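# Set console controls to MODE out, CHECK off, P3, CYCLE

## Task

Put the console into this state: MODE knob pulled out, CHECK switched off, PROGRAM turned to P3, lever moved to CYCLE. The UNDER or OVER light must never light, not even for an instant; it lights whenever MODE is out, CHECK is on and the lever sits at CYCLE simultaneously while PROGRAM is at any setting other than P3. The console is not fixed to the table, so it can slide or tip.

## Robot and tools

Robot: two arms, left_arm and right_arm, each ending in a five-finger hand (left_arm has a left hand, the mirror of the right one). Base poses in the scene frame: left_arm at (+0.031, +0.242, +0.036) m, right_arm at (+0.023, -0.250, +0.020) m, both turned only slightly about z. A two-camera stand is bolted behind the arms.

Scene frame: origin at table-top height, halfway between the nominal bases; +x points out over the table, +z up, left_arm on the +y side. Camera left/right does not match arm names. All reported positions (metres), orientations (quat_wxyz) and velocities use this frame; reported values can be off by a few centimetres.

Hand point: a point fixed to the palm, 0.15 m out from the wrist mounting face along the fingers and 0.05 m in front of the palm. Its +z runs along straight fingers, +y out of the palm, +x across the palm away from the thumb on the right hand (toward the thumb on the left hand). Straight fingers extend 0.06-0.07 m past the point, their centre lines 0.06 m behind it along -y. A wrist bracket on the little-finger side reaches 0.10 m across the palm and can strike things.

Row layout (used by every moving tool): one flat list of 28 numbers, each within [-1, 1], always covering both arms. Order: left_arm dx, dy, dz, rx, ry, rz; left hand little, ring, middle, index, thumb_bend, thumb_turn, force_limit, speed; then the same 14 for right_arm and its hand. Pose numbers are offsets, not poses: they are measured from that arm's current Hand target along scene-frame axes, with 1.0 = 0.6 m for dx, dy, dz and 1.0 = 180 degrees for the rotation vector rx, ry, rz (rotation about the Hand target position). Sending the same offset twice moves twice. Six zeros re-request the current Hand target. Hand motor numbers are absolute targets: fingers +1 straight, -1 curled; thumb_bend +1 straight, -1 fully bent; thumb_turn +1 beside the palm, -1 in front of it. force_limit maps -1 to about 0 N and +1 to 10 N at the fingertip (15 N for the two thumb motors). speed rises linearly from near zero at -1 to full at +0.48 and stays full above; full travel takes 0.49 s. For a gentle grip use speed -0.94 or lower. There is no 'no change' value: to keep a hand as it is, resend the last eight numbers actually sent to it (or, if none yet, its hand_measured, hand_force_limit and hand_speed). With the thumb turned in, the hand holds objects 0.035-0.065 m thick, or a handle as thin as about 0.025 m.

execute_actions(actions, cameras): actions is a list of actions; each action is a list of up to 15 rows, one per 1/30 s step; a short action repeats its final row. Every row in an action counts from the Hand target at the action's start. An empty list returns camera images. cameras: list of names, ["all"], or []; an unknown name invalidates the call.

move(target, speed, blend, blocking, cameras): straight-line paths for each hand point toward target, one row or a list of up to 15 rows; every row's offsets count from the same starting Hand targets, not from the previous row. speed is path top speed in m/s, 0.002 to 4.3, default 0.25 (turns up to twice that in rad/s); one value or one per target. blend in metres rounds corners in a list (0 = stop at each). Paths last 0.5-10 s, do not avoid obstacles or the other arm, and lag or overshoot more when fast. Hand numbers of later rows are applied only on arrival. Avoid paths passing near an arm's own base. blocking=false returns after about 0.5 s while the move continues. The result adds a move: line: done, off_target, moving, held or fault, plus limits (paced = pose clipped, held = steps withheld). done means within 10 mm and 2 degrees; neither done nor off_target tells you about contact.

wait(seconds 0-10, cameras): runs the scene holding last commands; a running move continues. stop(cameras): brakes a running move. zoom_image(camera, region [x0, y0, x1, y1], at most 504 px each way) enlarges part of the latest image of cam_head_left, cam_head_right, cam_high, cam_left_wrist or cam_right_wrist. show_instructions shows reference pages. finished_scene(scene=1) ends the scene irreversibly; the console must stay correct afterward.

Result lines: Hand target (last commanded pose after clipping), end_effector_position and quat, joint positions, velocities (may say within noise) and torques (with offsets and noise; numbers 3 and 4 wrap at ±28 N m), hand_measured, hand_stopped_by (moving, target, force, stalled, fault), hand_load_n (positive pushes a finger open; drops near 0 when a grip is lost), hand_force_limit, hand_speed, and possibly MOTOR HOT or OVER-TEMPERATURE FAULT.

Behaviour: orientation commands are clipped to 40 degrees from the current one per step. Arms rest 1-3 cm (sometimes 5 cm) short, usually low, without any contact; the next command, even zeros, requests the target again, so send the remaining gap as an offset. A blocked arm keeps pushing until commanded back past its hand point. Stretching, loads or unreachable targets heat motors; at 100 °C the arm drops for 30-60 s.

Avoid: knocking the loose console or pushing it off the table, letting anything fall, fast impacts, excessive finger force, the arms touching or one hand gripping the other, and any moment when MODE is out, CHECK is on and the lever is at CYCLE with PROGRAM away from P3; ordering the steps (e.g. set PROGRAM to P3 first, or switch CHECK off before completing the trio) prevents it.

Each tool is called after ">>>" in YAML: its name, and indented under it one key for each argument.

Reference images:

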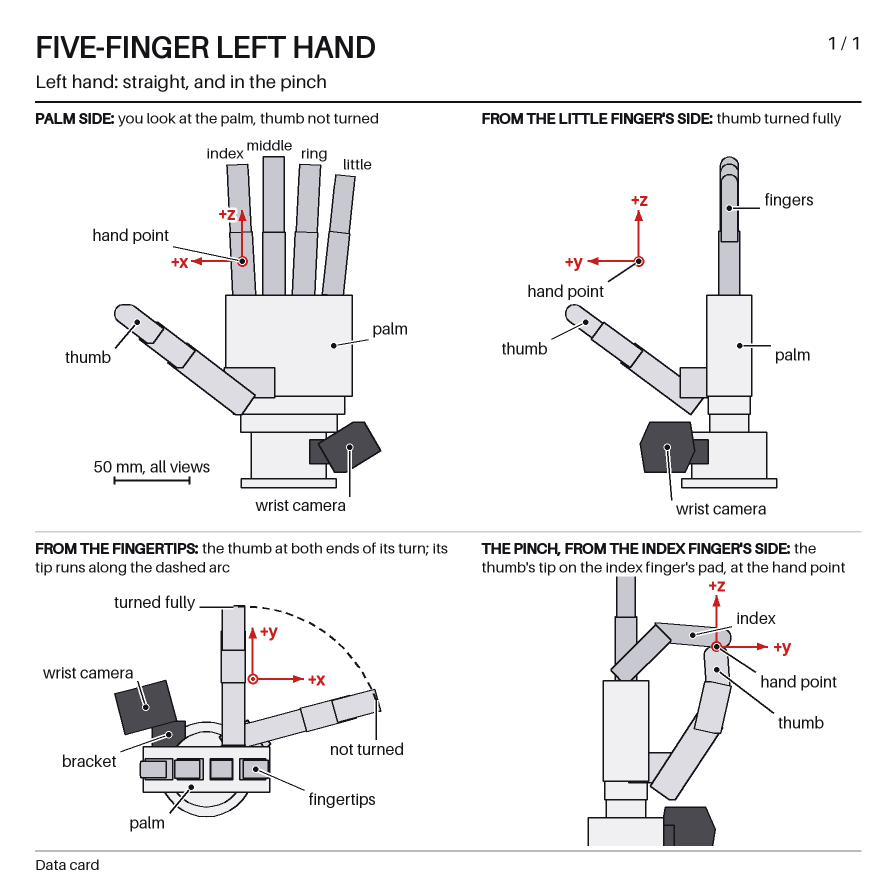

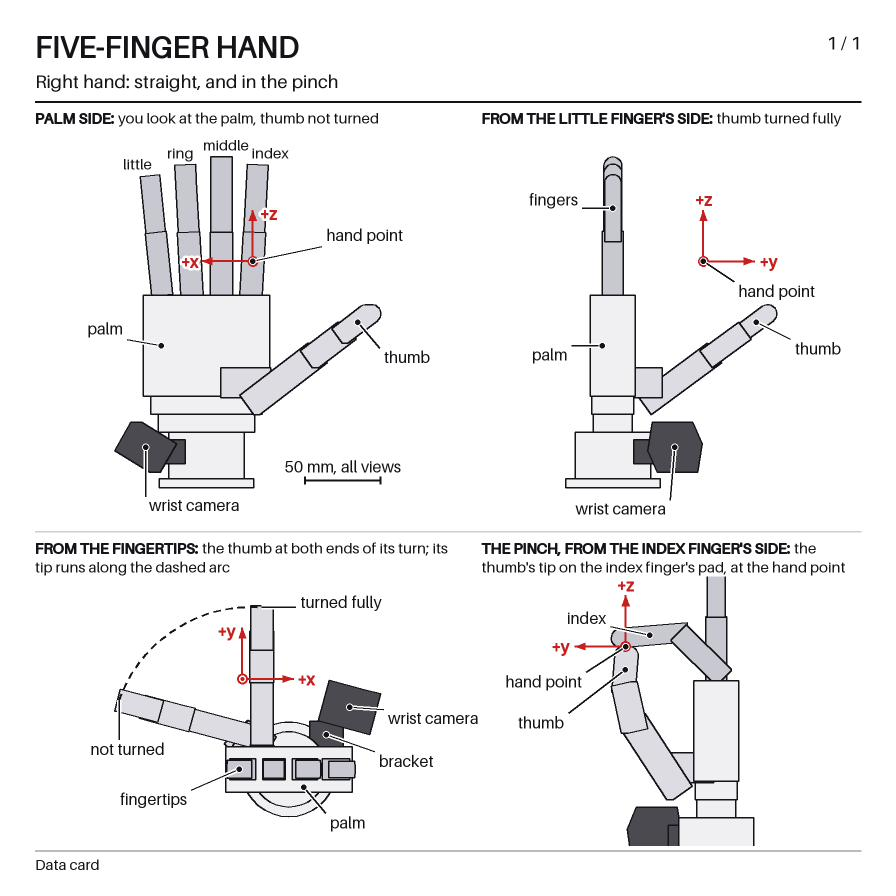

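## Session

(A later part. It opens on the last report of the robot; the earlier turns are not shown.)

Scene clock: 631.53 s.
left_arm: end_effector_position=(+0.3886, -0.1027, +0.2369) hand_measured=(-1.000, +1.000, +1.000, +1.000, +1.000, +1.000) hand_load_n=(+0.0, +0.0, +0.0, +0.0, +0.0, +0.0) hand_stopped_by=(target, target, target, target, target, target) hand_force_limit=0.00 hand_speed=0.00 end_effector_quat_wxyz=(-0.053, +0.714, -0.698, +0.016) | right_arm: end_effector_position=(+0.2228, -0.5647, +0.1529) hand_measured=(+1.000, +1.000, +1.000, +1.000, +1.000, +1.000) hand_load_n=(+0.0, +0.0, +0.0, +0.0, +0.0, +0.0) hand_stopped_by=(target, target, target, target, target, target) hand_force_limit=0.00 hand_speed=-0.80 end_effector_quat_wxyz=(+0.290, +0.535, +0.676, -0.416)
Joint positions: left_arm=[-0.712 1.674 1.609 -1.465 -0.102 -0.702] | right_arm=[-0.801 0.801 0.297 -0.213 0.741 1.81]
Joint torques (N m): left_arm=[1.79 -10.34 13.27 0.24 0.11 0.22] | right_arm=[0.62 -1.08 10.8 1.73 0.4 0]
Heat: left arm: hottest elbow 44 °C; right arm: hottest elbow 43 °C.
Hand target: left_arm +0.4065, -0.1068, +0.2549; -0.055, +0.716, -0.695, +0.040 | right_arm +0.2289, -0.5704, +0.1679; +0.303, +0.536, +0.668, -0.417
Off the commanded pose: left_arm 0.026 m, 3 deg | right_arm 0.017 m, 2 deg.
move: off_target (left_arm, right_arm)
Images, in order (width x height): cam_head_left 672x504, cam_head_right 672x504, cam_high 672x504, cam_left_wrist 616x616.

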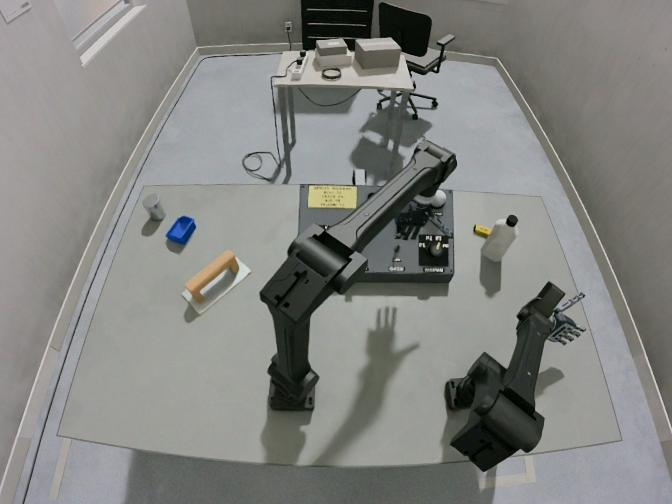

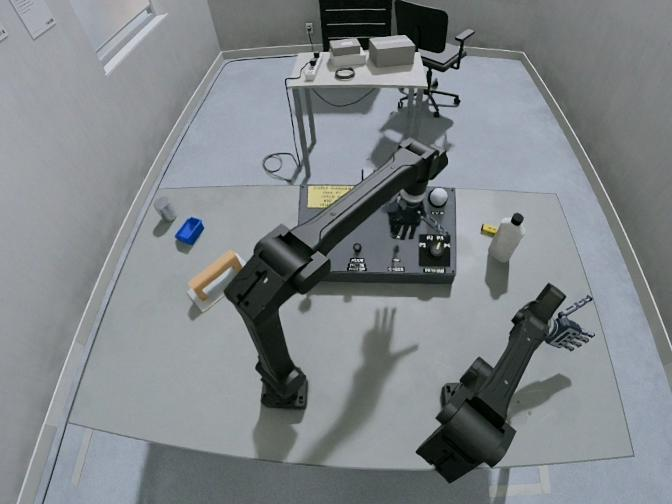

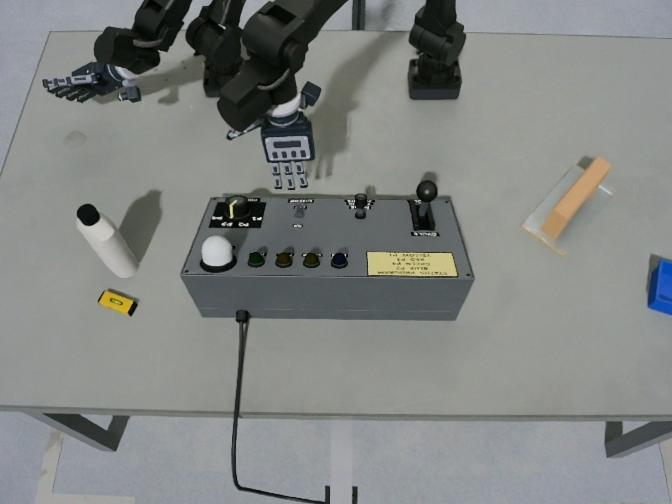

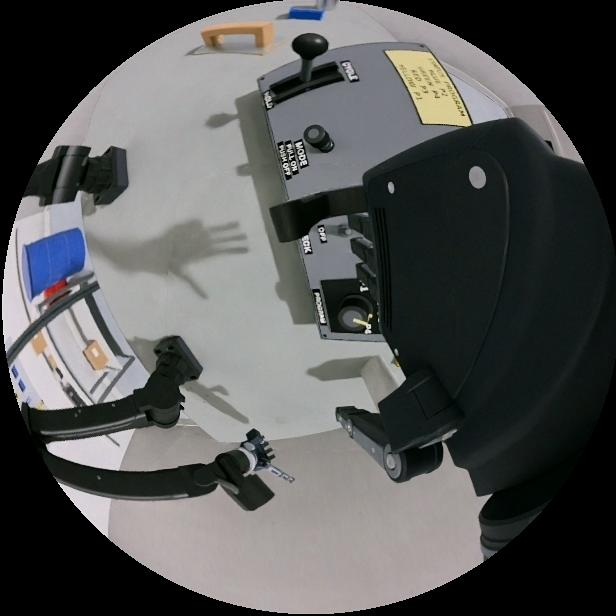

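>>> move:
  target:
    - [0.114, 0.02, 0.02, 0, 0, 0, -1, 1, 1, 1, 1, 1, 0, 0, 0, 0, 0, 0, 0, 0, 1, 1, 1, 1, 1, 1, 0, -0.8]
    - [0.109, 0.02, -0.095, 0, 0, 0, -1, 1, 1, 1, 1, 1, 0, 0, 0, 0, 0, 0, 0, 0, 1, 1, 1, 1, 1, 1, 0, -0.8]
  speed: 0.12
  cameras: ["cam_left_wrist", "cam_high"]

>>> zoom_image:
  camera: "cam_left_wrist"
  region: [250, 180, 400, 330]

>>> zoom_image:
  camera: "cam_high"
  region: [270, 170, 340, 250]

Scene clock: 652.00 s.
left_arm: end_effector_position=(+0.4663, -0.0973, +0.2006) hand_measured=(-1.000, +1.000, +1.000, +1.000, +1.000, +1.000) hand_load_n=(+0.0, +0.0, +0.0, +0.0, -0.5, +0.0) hand_stopped_by=(target, target, target, target, target, target) hand_force_limit=0.00 hand_speed=0.00 end_effector_quat_wxyz=(-0.055, +0.716, -0.695, +0.037) | right_arm: end_effector_position=(+0.2228, -0.5647, +0.1529) hand_measured=(+1.000, +1.000, +1.000, +1.000, +1.000, +1.000) hand_load_n=(+0.0, +0.0, +0.0, +0.0, +0.0, +0.0) hand_stopped_by=(target, target, target, target, target, target) hand_force_limit=0.00 hand_speed=-0.80 end_effector_quat_wxyz=(+0.290, +0.535, +0.676, -0.416)
Joint positions: left_arm=[-0.618 1.807 1.695 -1.365 -0.094 -0.611] | right_arm=[-0.801 0.801 0.297 -0.213 0.741 1.81]
Joint torques (N m): left_arm=[0.91 -11.46 8.47 0.64 0.11 0.19] | right_arm=[1.14 -1.03 10.74 1.81 0.4 -0.04]
Heat: left arm: hottest elbow 50 °C; right arm: hottest elbow 43 °C.
Hand target: left_arm +0.4718, -0.0947, +0.1978; -0.055, +0.716, -0.695, +0.039 | right_arm +0.2289, -0.5704, +0.1679; +0.303, +0.536, +0.668, -0.417
Off the commanded pose: left_arm 0.007 m, 0 deg | right_arm 0.017 m, 2 deg.
move: off_target (right_arm)
Images, in order (width x height): cam_high 672x504, cam_left_wrist 616x616.

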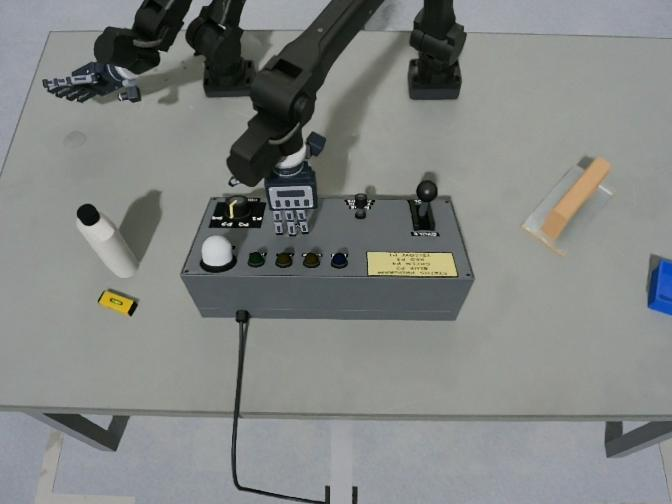

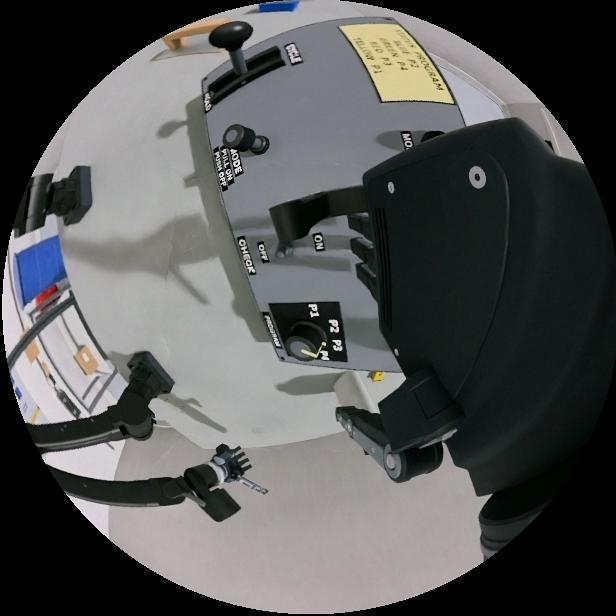

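Scaled by 3.360 from the camera's 616x616 image, which has a finer 880x880 frame.

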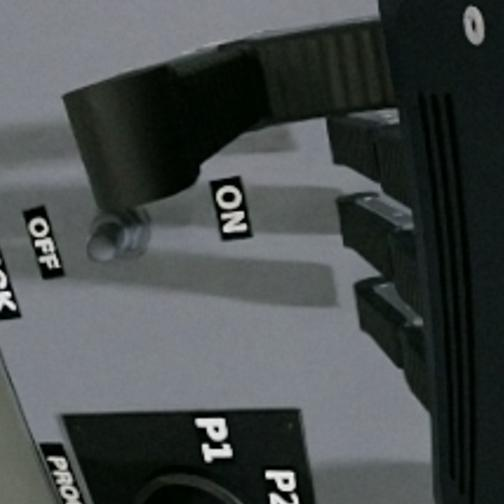

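Scaled by 6.300.

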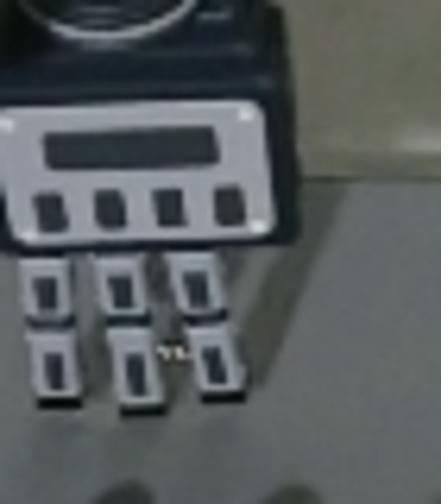

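>>> move:
  target: [-0.035, 0.0, -0.003, 0, 0, 0, -1, 1, 1, 1, 1, 1, 0, 0, 0, 0, 0, 0, 0, 0, 1, 1, 1, 1, 1, 1, 0, -0.8]
  speed: 0.06
  cameras: ["cam_left_wrist", "cam_high"]

>>> zoom_image:
  camera: "cam_left_wrist"
  region: [250, 180, 400, 330]

>>> zoom_image:
  camera: "cam_high"
  region: [270, 170, 340, 250]

Scene clock: 673.63 s.
left_arm: end_effector_position=(+0.4543, -0.0897, +0.1913) hand_measured=(-1.000, +1.000, +1.000, +1.000, +1.000, +1.000) hand_load_n=(+0.0, +0.0, +0.0, +0.0, +0.0, +0.0) hand_stopped_by=(target, target, target, target, target, target) hand_force_limit=0.00 hand_speed=0.00 end_effector_quat_wxyz=(-0.053, +0.716, -0.696, +0.031) | right_arm: end_effector_position=(+0.2228, -0.5647, +0.1529) hand_measured=(+1.000, +1.000, +1.000, +1.000, +1.000, +1.000) hand_load_n=(+0.0, +0.5, +0.0, +0.0, +0.0, +0.0) hand_stopped_by=(target, target, target, target, target, target) hand_force_limit=0.00 hand_speed=-0.80 end_effector_quat_wxyz=(+0.290, +0.535, +0.676, -0.416)
Joint positions: left_arm=[-0.618 1.782 1.635 -1.343 -0.093 -0.611] | right_arm=[-0.801 0.801 0.297 -0.213 0.741 1.81]
Joint torques (N m): left_arm=[-1.26 -13.68 7.75 0.49 -0.04 -0.03] | right_arm=[0.56 -0.91 10.74 1.83 0.4 -0.02]
Heat: left arm: hottest elbow 47 °C; right arm: hottest elbow 43 °C.
Hand target: left_arm +0.4507, -0.0947, +0.1961; -0.055, +0.716, -0.695, +0.039 | right_arm +0.2289, -0.5704, +0.1679; +0.303, +0.536, +0.668, -0.417
Off the commanded pose: left_arm 0.008 m, 1 deg | right_arm 0.017 m, 2 deg.
move: off_target (right_arm)
Images, in order (width x height): cam_high 672x504, cam_left_wrist 616x616.

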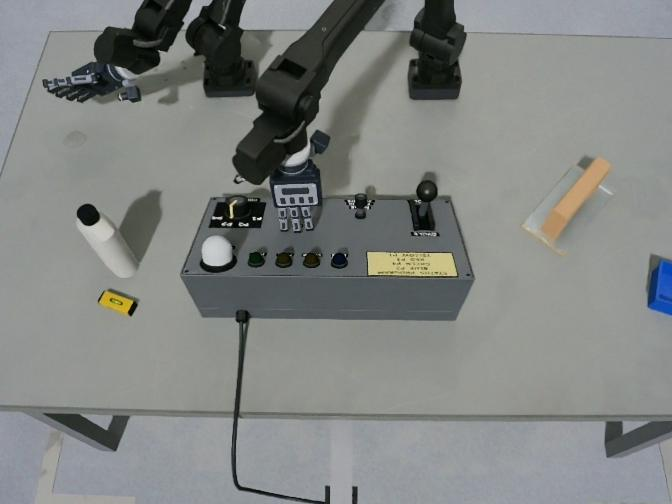

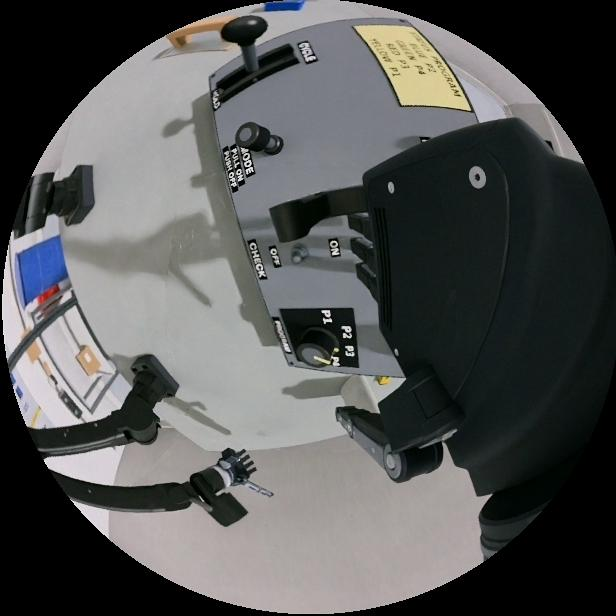

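Scaled by 3.360 from the camera's 616x616 image, which has a finer 880x880 frame.

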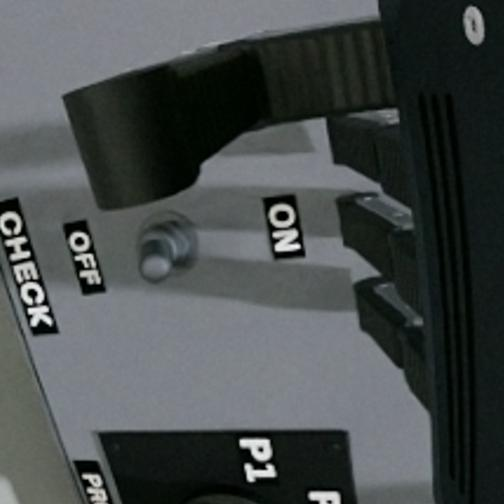

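Scaled by 6.300.

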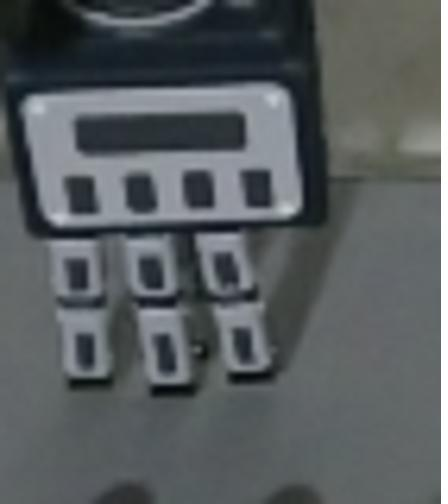

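>>> move:
  target: [-0.035, -0.003, -0.01, 0, 0, 0, -1, 1, 1, 1, 1, 1, 0, 0, 0, 0, 0, 0, 0, 0, 1, 1, 1, 1, 1, 1, 0, -0.8]
  speed: 0.06
  cameras: ["cam_left_wrist", "cam_high"]

>>> zoom_image:
  camera: "cam_left_wrist"
  region: [250, 180, 400, 330]

>>> zoom_image:
  camera: "cam_high"
  region: [270, 170, 340, 250]

Scene clock: 688.03 s.
left_arm: end_effector_position=(+0.4330, -0.0884, +0.1799) hand_measured=(-1.000, +1.000, +1.000, +1.000, +1.000, +1.000) hand_load_n=(+0.5, +0.0, +0.0, +0.0, -0.5, +0.0) hand_stopped_by=(target, target, target, target, target, target) hand_force_limit=0.00 hand_speed=0.00 end_effector_quat_wxyz=(-0.052, +0.717, -0.695, +0.023) | right_arm: end_effector_position=(+0.2228, -0.5647, +0.1529) hand_measured=(+1.000, +1.000, +1.000, +1.000, +1.000, +1.000) hand_load_n=(+0.0, +0.0, +0.0, +0.0, +0.0, +0.0) hand_stopped_by=(target, target, target, target, target, target) hand_force_limit=0.00 hand_speed=-0.80 end_effector_quat_wxyz=(+0.290, +0.535, +0.676, -0.416)
Joint positions: left_arm=[-0.638 1.75 1.56 -1.317 -0.094 -0.634] | right_arm=[-0.801 0.801 0.297 -0.213 0.741 1.81]
Joint torques (N m): left_arm=[-1.03 -12.22 7.98 0.81 0.01 -0.08] | right_arm=[0.79 -1.38 10.71 1.81 0.38 -0.01]
Heat: left arm: hottest elbow 45 °C; right arm: hottest elbow 43 °C.
Hand target: left_arm +0.4298, -0.0966, +0.1902; -0.055, +0.716, -0.695, +0.040 | right_arm +0.2289, -0.5704, +0.1679; +0.303, +0.536, +0.668, -0.417
Off the commanded pose: left_arm 0.013 m, 2 deg | right_arm 0.017 m, 2 deg.
move: off_target (left_arm, right_arm)
Images, in order (width x height): cam_high 672x504, cam_left_wrist 616x616.

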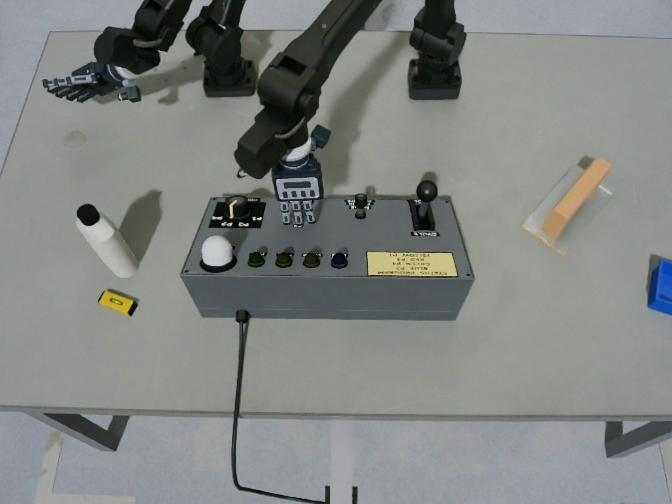

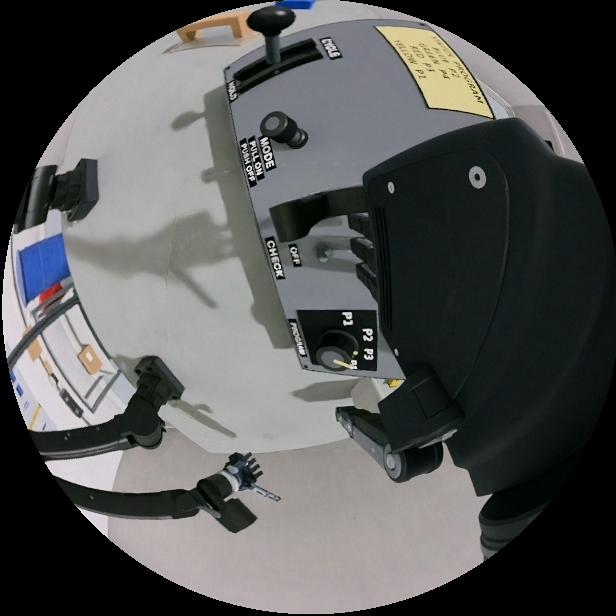

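Scaled by 3.360 from the camera's 616x616 image, which has a finer 880x880 frame.

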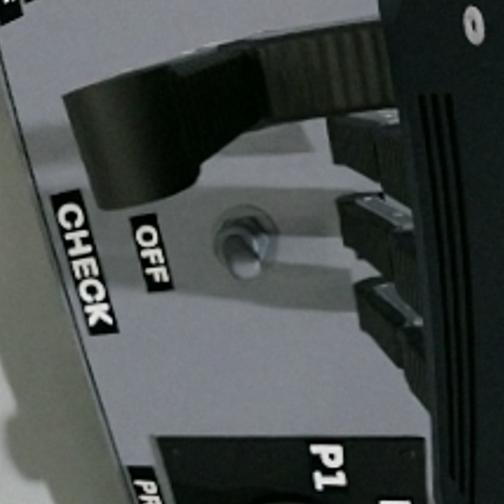

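Scaled by 6.300.

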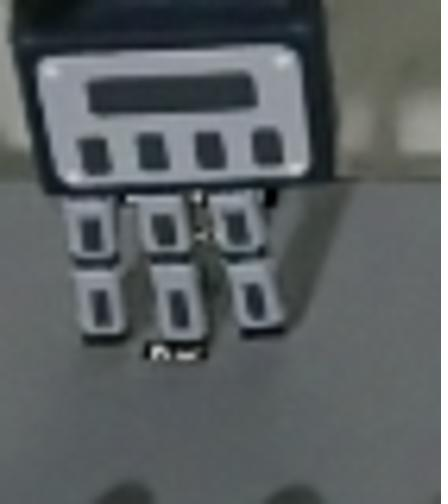

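>>> move:
  target: [-0.055, -0.002, -0.030, 0, 0, 0, -1, 1, 1, 1, 1, 1, 0, 0, 0, 0, 0, 0, 0, 0, 1, 1, 1, 1, 1, 1, 0, -0.8]
  speed: 0.06
  cameras: ["cam_left_wrist", "cam_high"]

>>> zoom_image:
  camera: "cam_left_wrist"
  region: [250, 180, 400, 330]

>>> zoom_image:
  camera: "cam_high"
  region: [270, 170, 340, 250]

Scene clock: 697.03 s.
left_arm: end_effector_position=(+0.4086, -0.0883, +0.1667) hand_measured=(-1.000, +1.000, +1.000, +1.000, +1.000, +1.000) hand_load_n=(+0.0, +0.0, +0.5, +0.0, +0.0, +0.0) hand_stopped_by=(target, target, target, target, target, target) hand_force_limit=0.00 hand_speed=0.00 end_effector_quat_wxyz=(-0.057, +0.721, -0.690, +0.034) | right_arm: end_effector_position=(+0.2228, -0.5647, +0.1529) hand_measured=(+1.000, +1.000, +1.000, +1.000, +1.000, +1.000) hand_load_n=(+0.0, +0.0, +0.0, +0.0, +0.0, -0.5) hand_stopped_by=(target, target, target, target, target, target) hand_force_limit=0.00 hand_speed=-0.80 end_effector_quat_wxyz=(+0.290, +0.535, +0.676, -0.416)
Joint positions: left_arm=[-0.667 1.69 1.446 -1.245 -0.105 -0.676] | right_arm=[-0.801 0.801 0.297 -0.213 0.741 1.81]
Joint torques (N m): left_arm=[-1.9 -11.75 7.28 0.34 0.22 -0.06] | right_arm=[0.73 -0.79 10.73 1.81 0.39 -0.01]
Heat: left arm: hottest elbow 45 °C; right arm: hottest elbow 43 °C.
Hand target: left_arm +0.3968, -0.0977, +0.1721; -0.055, +0.716, -0.695, +0.039 | right_arm +0.2289, -0.5704, +0.1679; +0.303, +0.536, +0.668, -0.417
Off the commanded pose: left_arm 0.016 m, 1 deg | right_arm 0.017 m, 2 deg.
move: off_target (left_arm, right_arm)
Images, in order (width x height): cam_high 672x504, cam_left_wrist 616x616.

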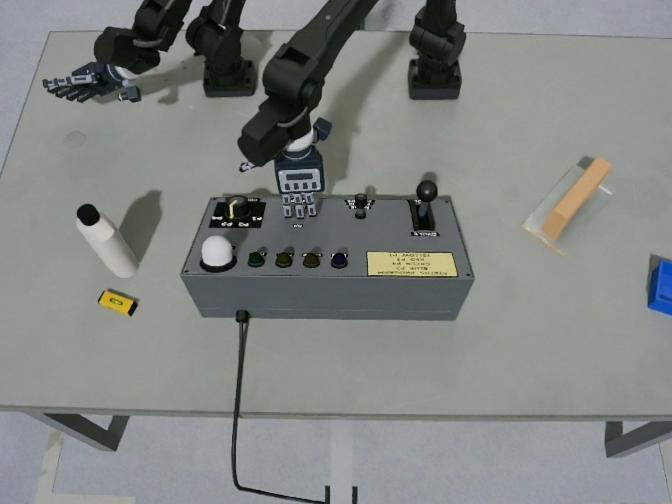

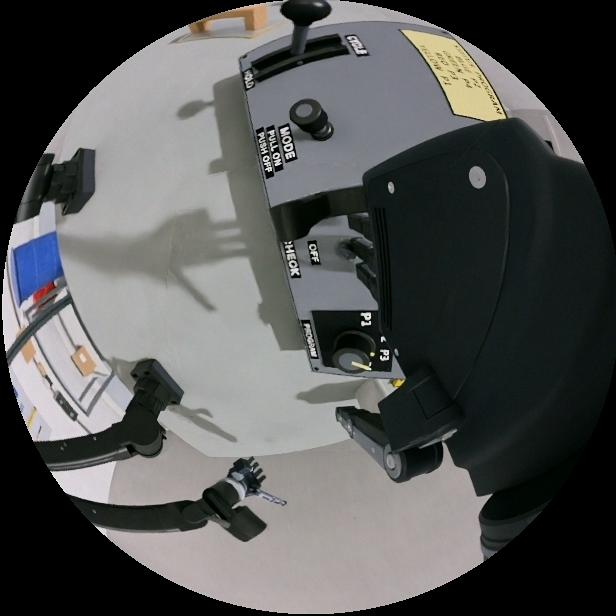

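Scaled by 3.360 from the camera's 616x616 image, which has a finer 880x880 frame.

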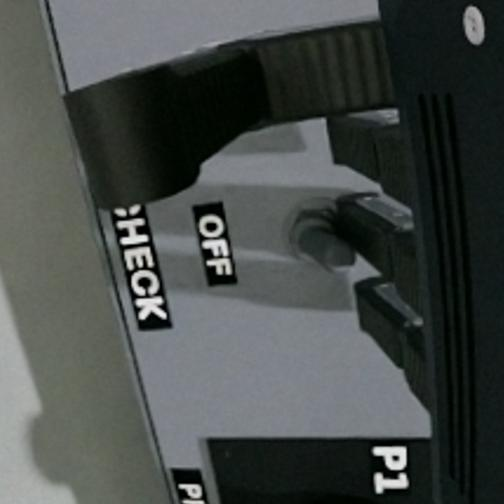

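Scaled by 6.300.

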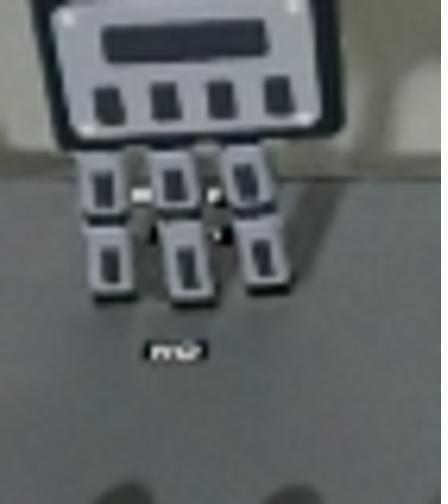

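>>> move:
  target: [-0.05, -0.008, -0.016, 0, 0, 0, -1, 1, 1, 1, 1, 1, 0, 0, 0, 0, 0, 0, 0, 0, 1, 1, 1, 1, 1, 1, 0, -0.8]
  speed: 0.06
  cameras: ["cam_left_wrist", "cam_high", "cam_head_left"]

>>> zoom_image:
  camera: "cam_left_wrist"
  region: [250, 180, 400, 330]

>>> zoom_image:
  camera: "cam_high"
  region: [270, 170, 340, 250]

Scene clock: 705.67 s.
left_arm: end_effector_position=(+0.4034, -0.0896, +0.1654) hand_measured=(-1.000, +1.000, +1.000, +1.000, +1.000, +1.000) hand_load_n=(+0.0, +0.0, +1.5, +0.0, +0.0, +0.0) hand_stopped_by=(target, target, target, target, target, target) hand_force_limit=0.00 hand_speed=0.00 end_effector_quat_wxyz=(-0.071, +0.733, -0.674, +0.058) | right_arm: end_effector_position=(+0.2228, -0.5647, +0.1529) hand_measured=(+1.000, +1.000, +1.000, +1.000, +1.000, +1.000) hand_load_n=(+0.0, +0.0, +0.0, +0.0, +0.0, -0.5) hand_stopped_by=(target, target, target, target, target, target) hand_force_limit=0.00 hand_speed=-0.80 end_effector_quat_wxyz=(+0.290, +0.535, +0.676, -0.416)
Joint positions: left_arm=[-0.683 1.643 1.384 -1.183 -0.131 -0.727] | right_arm=[-0.801 0.801 0.297 -0.213 0.741 1.81]
Joint torques (N m): left_arm=[-3.9 -10.75 5.82 -0.92 0.9 0.08] | right_arm=[0.62 -1.32 10.76 1.76 0.4 -0.02]
Heat: left arm: hottest elbow 45 °C; right arm: hottest elbow 43 °C.
Hand target: left_arm +0.3668, -0.1025, +0.1625; -0.055, +0.716, -0.695, +0.039 | right_arm +0.2289, -0.5704, +0.1679; +0.303, +0.536, +0.668, -0.417
Off the commanded pose: left_arm 0.039 m, 4 deg | right_arm 0.017 m, 2 deg.
move: off_target (left_arm, right_arm)
Images, in order (width x height): cam_head_left 672x504, cam_high 672x504, cam_left_wrist 616x616.

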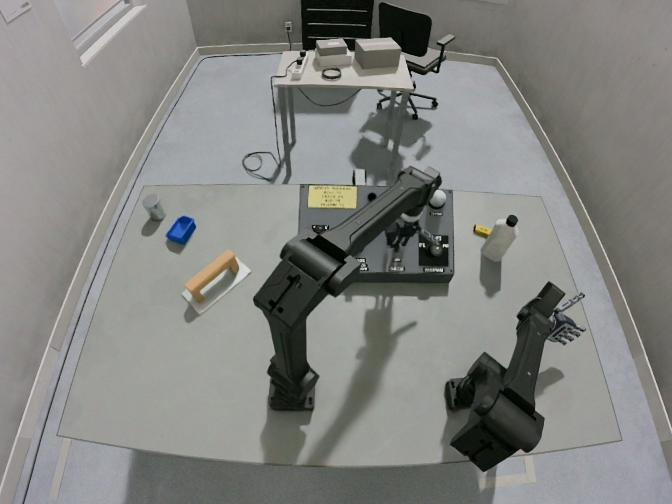

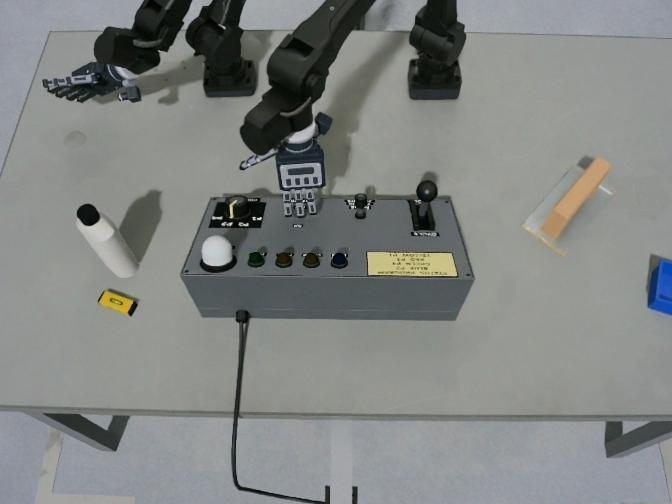

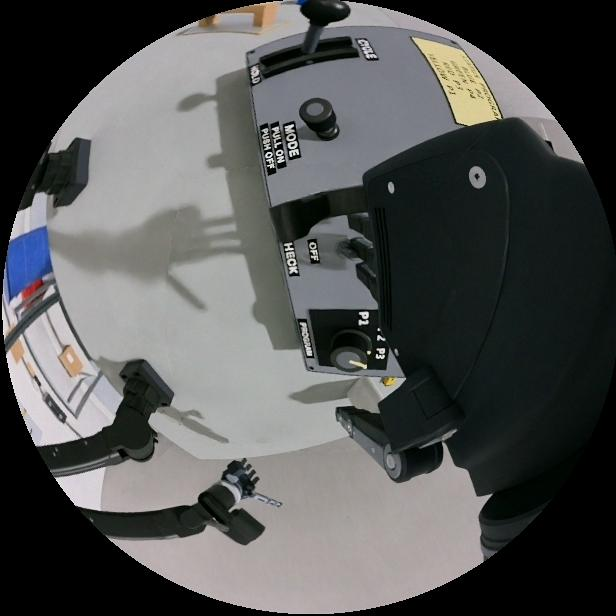

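Scaled by 3.360 from the camera's 616x616 image, which has a finer 880x880 frame.

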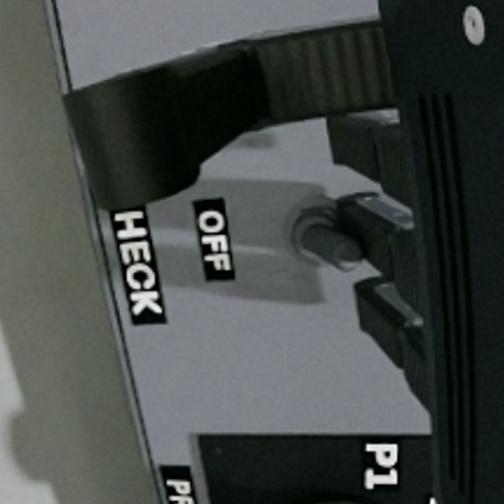

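Scaled by 6.300.

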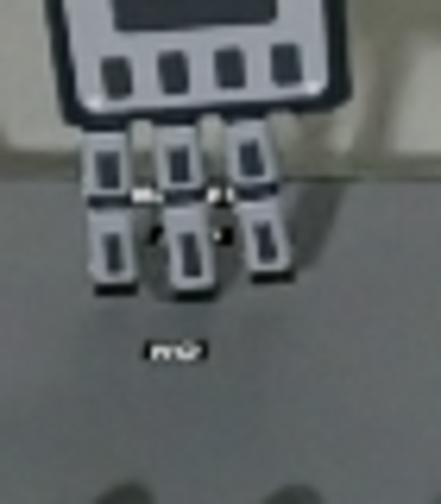

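>>> move:
  target:
    - [0.105, 0.005, 0.0875, 0, 0, 0, -1, 1, 1, 1, 1, 1, 0, 0, 0, 0, 0, 0, 0, 0, 1, 1, 1, 1, 1, 1, 0, -0.8]
    - [0.139, 0.005, 0.0875, 0, 0, 0, -1, 1, 1, 1, 1, 1, 0, 0, 0, 0, 0, 0, 0, 0, 1, 1, 1, 1, 1, 1, 0, -0.8]
    - [0.125, 0.005, 0.0725, 0, 0, 0, -1, 1, 1, 1, 1, 1, 0, 0, 0, 0, 0, 0, 0, 0, 1, 1, 1, 1, 1, 1, 0, -0.8]
    - [0.0837, 0.005, 0.051, 0, 0, 0, -1, 1, 1, 1, 1, 1, 0, 0, 0, 0, 0, 0, 0, 0, 1, 1, 1, 1, 1, 1, 0, -0.8]
  speed: [0.1, 0.1, 0.06, 0.06]
  cameras: ["cam_left_wrist", "cam_high"]

>>> zoom_image:
  camera: "cam_left_wrist"
  region: [250, 180, 400, 330]

>>> zoom_image:
  camera: "cam_high"
  region: [270, 170, 340, 250]

Scene clock: 735.03 s.
left_arm: end_effector_position=(+0.4208, -0.0908, +0.1825) hand_measured=(-1.000, +1.000, +1.000, +1.000, +1.000, +1.000) hand_load_n=(+0.0, +0.0, +0.0, +0.0, -0.5, +0.0) hand_stopped_by=(target, target, target, target, target, target) hand_force_limit=0.00 hand_speed=0.00 end_effector_quat_wxyz=(-0.052, +0.717, -0.694, +0.023) | right_arm: end_effector_position=(+0.2228, -0.5647, +0.1529) hand_measured=(+1.000, +1.000, +1.000, +1.000, +1.000, +1.000) hand_load_n=(+0.0, +0.0, +0.0, +0.0, +0.0, +0.0) hand_stopped_by=(target, target, target, target, target, target) hand_force_limit=0.00 hand_speed=-0.80 end_effector_quat_wxyz=(+0.290, +0.535, +0.676, -0.416)
Joint positions: left_arm=[-0.655 1.727 1.536 -1.319 -0.097 -0.653] | right_arm=[-0.801 0.801 0.297 -0.213 0.741 1.81]
Joint torques (N m): left_arm=[-1.08 -12.4 8.13 0.65 0.04 0.01] | right_arm=[0.44 -0.85 10.74 1.81 0.41 0]
Heat: left arm: hottest elbow 43 °C; right arm: hottest elbow 43 °C.
Hand target: left_arm +0.4170, -0.0995, +0.1930; -0.055, +0.716, -0.695, +0.039 | right_arm +0.2289, -0.5704, +0.1679; +0.303, +0.536, +0.668, -0.417
Off the commanded pose: left_arm 0.014 m, 2 deg | right_arm 0.017 m, 2 deg.
move: off_target (left_arm, right_arm)
Images, in order (width x height): cam_high 672x504, cam_left_wrist 616x616.

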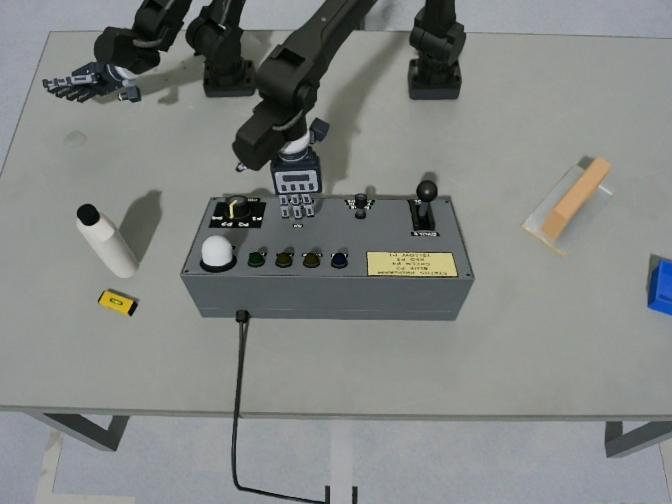

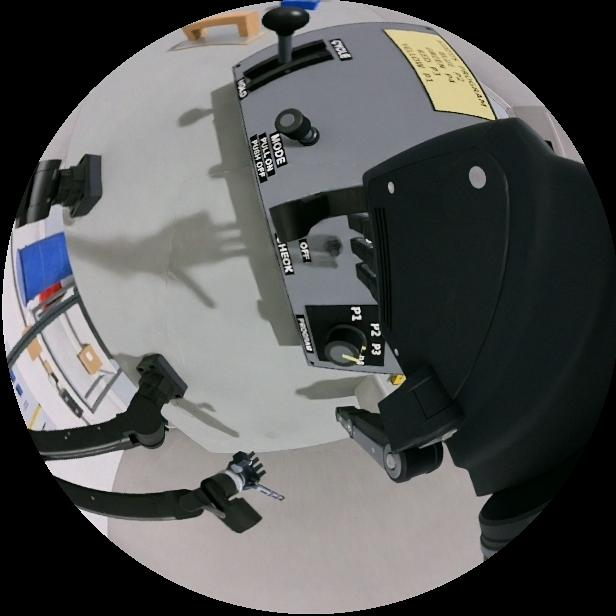

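Scaled by 3.360 from the camera's 616x616 image, which has a finer 880x880 frame.

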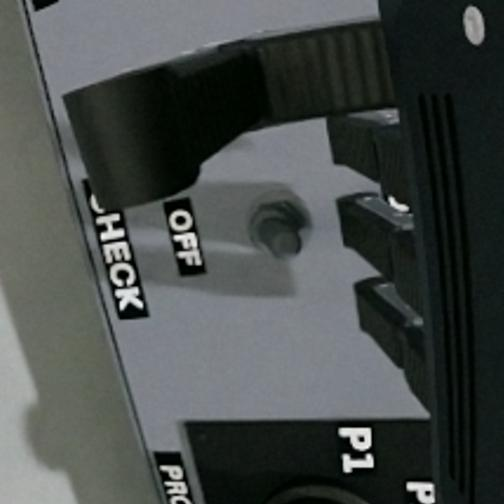

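Scaled by 6.300.

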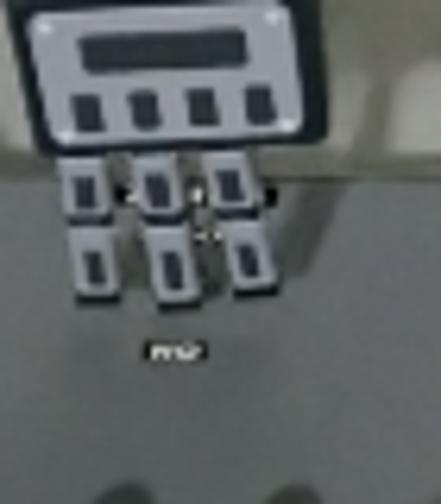

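>>> move:
  target: [-0.083, 0.0, -0.044, 0, 0, 0, -1, 1, 1, 1, 1, 1, 0, 0, 0, 0, 0, 0, 0, 0, 1, 1, 1, 1, 1, 1, 0, -0.8]
  speed: 0.06
  cameras: ["cam_left_wrist", "cam_high", "cam_head_left"]

>>> zoom_image:
  camera: "cam_left_wrist"
  region: [250, 180, 400, 330]

>>> zoom_image:
  camera: "cam_high"
  region: [270, 170, 340, 250]

Scene clock: 742.90 s.
left_arm: end_effector_position=(+0.4004, -0.0902, +0.1692) hand_measured=(-1.000, +1.000, +1.000, +1.000, +1.000, +1.000) hand_load_n=(+0.0, +0.0, +1.0, +0.0, +0.0, +0.0) hand_stopped_by=(target, target, target, target, target, target) hand_force_limit=0.00 hand_speed=0.00 end_effector_quat_wxyz=(-0.068, +0.730, -0.678, +0.058) | right_arm: end_effector_position=(+0.2228, -0.5647, +0.1529) hand_measured=(+1.000, +1.000, +1.000, +1.000, +1.000, +1.000) hand_load_n=(+0.0, +0.0, +0.0, +0.0, +0.0, +0.0) hand_stopped_by=(target, target, target, target, target, target) hand_force_limit=0.00 hand_speed=-0.80 end_effector_quat_wxyz=(+0.290, +0.535, +0.676, -0.416)
Joint positions: left_arm=[-0.686 1.637 1.386 -1.192 -0.125 -0.721] | right_arm=[-0.801 0.801 0.297 -0.213 0.741 1.81]
Joint torques (N m): left_arm=[-2.73 -10.75 5.64 -1.02 0.77 0.04] | right_arm=[0.32 -0.97 10.78 1.88 0.41 -0.01]
Heat: left arm: hottest elbow 43 °C; right arm: hottest elbow 43 °C.
Hand target: left_arm +0.3672, -0.0996, +0.1666; -0.055, +0.716, -0.695, +0.039 | right_arm +0.2289, -0.5704, +0.1679; +0.303, +0.536, +0.668, -0.417
Off the commanded pose: left_arm 0.035 m, 4 deg | right_arm 0.017 m, 2 deg.
move: off_target (left_arm, right_arm)
Images, in order (width x height): cam_head_left 672x504, cam_high 672x504, cam_left_wrist 616x616.

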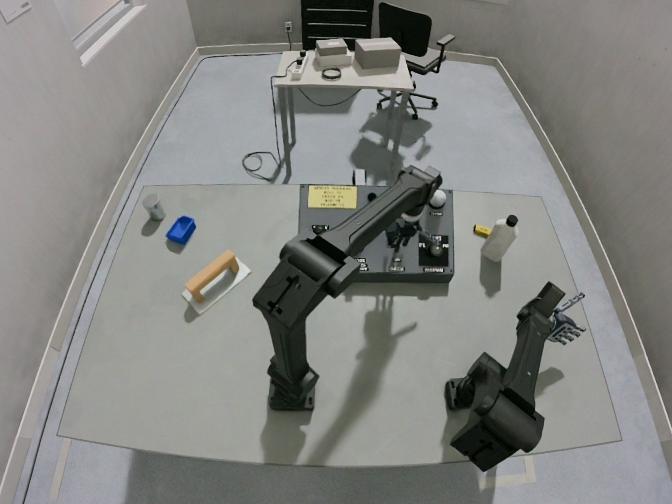

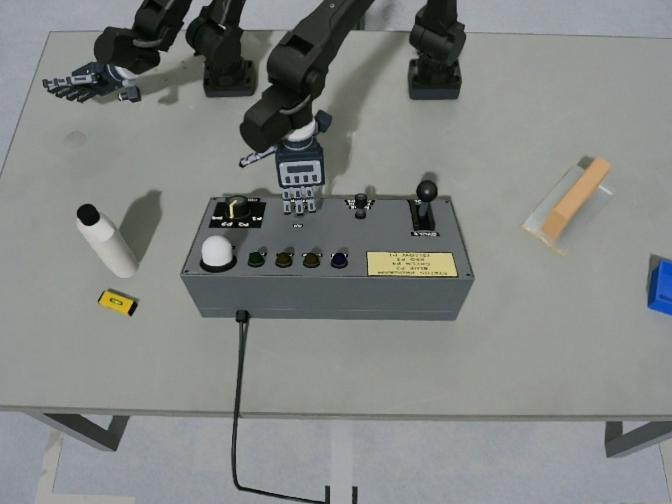

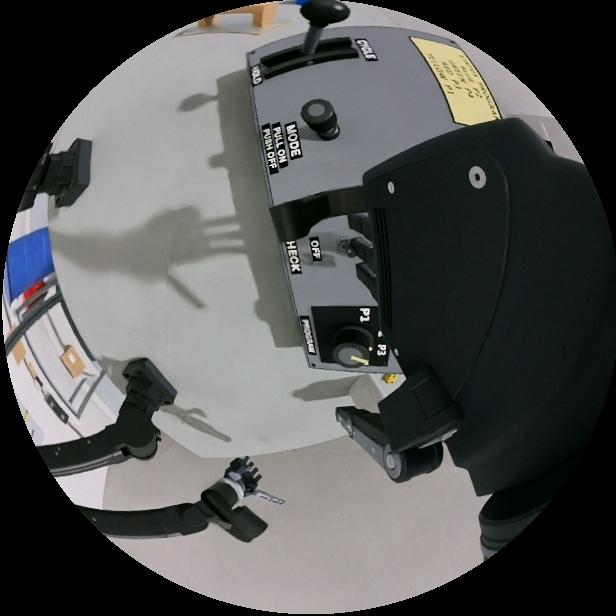

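Scaled by 3.360 from the camera's 616x616 image, which has a finer 880x880 frame.

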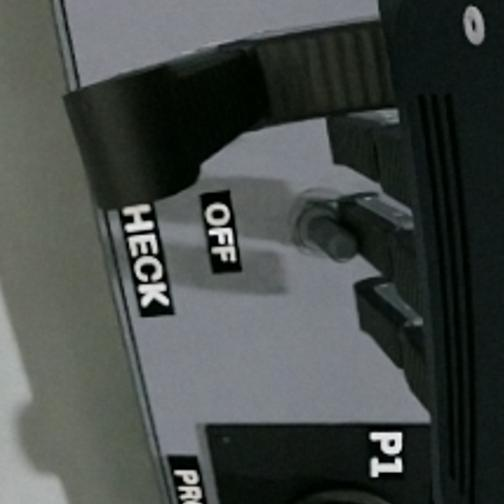

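Scaled by 6.300.

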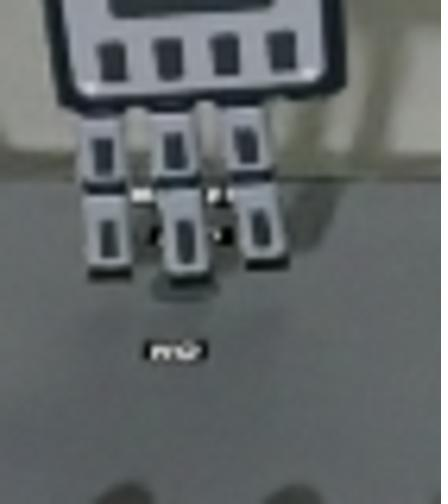

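>>> move:
  target:
    - [0.083, 0.0, 0.067, 0, 0, 0, -1, 1, 1, 1, 1, 1, 0, 0, 0.118, 0.2, 0.22, -0.148, 0.164, 0.323, 1, 1, 1, 1, 1, 1, 0, -0.8]
    - [-0.112, 0.416, 0.222, 0, 0, 0, -1, 1, 1, 1, 1, 1, 0, 0, 0.25, 0.467, 0.117, -0.2957, 0.3273, 0.6457, 1, 1, 1, 1, 1, 1, 0, -0.8]
  speed: [0.12, 0.25]
  cameras: ["cam_right_wrist", "cam_high", "cam_head_left"]

Scene clock: 788.57 s.
left_arm: end_effector_position=(+0.3021, +0.1440, +0.2968) hand_measured=(-1.000, +1.000, +1.000, +1.000, +1.000, +1.000) hand_load_n=(+0.0, +0.0, +0.0, +0.0, +0.0, +0.0) hand_stopped_by=(target, target, target, target, target, target) hand_force_limit=0.00 hand_speed=0.00 end_effector_quat_wxyz=(-0.054, +0.714, -0.697, +0.038) | right_arm: end_effector_position=(+0.3671, -0.2896, +0.2122) hand_measured=(+1.000, +1.000, +1.000, +1.000, +1.000, +1.000) hand_load_n=(+0.0, +0.0, +0.0, +0.0, +0.0, -0.5) hand_stopped_by=(target, target, target, target, target, target) hand_force_limit=0.00 hand_speed=-0.80 end_effector_quat_wxyz=(-0.347, +0.609, -0.626, +0.342)
Joint positions: left_arm=[-0.257 1.134 1.221 -1.536 -0.052 -0.246] | right_arm=[-0.374 0.714 0.597 -0.46 -0.268 -0.149]
Joint torques (N m): left_arm=[1.03 -4.89 8.43 0.12 0.18 0.17] | right_arm=[1.61 -0.62 14.57 1.37 -0.12 -0.17]
Heat: left arm: hottest elbow 42 °C; right arm: hottest elbow 45 °C.
Hand target: left_arm +0.3000, +0.1500, +0.2998; -0.055, +0.716, -0.695, +0.039 | right_arm +0.3789, -0.2901, +0.2382; -0.354, +0.612, -0.612, +0.354
Off the commanded pose: left_arm 0.007 m, 0 deg | right_arm 0.029 m, 2 deg.
move: off_target (right_arm)
Images, in order (width x height): cam_head_left 672x504, cam_high 672x504, cam_right_wrist 616x616.

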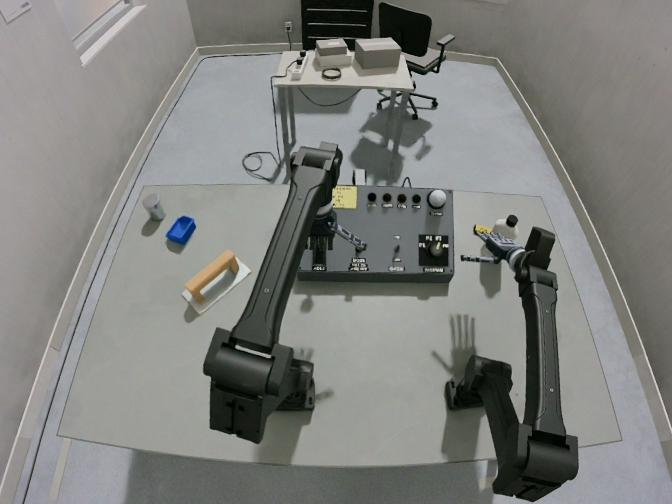

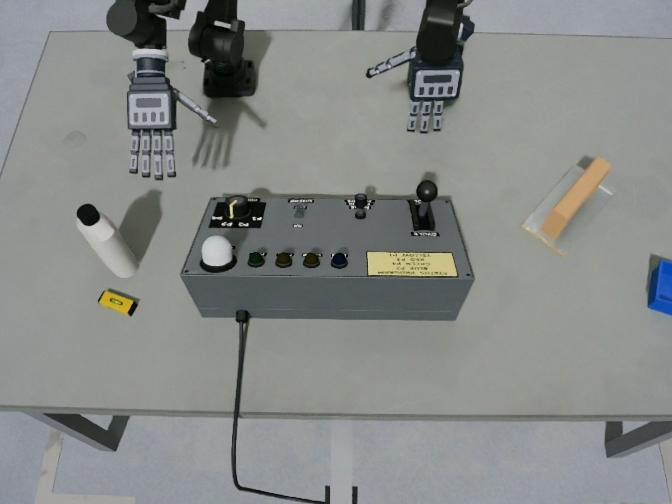

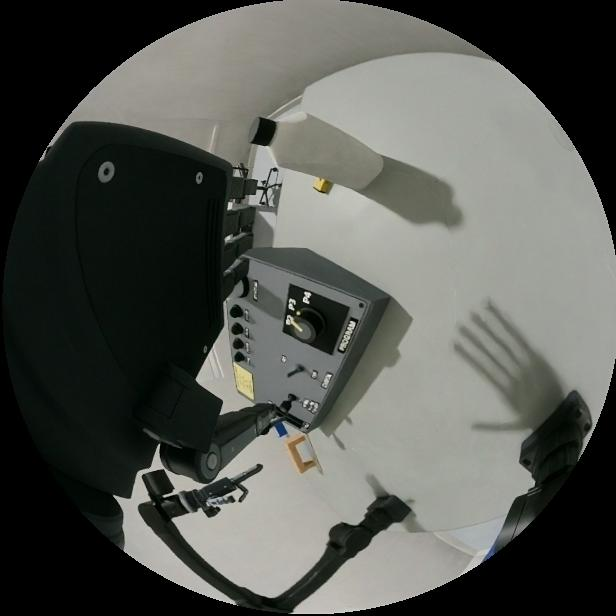

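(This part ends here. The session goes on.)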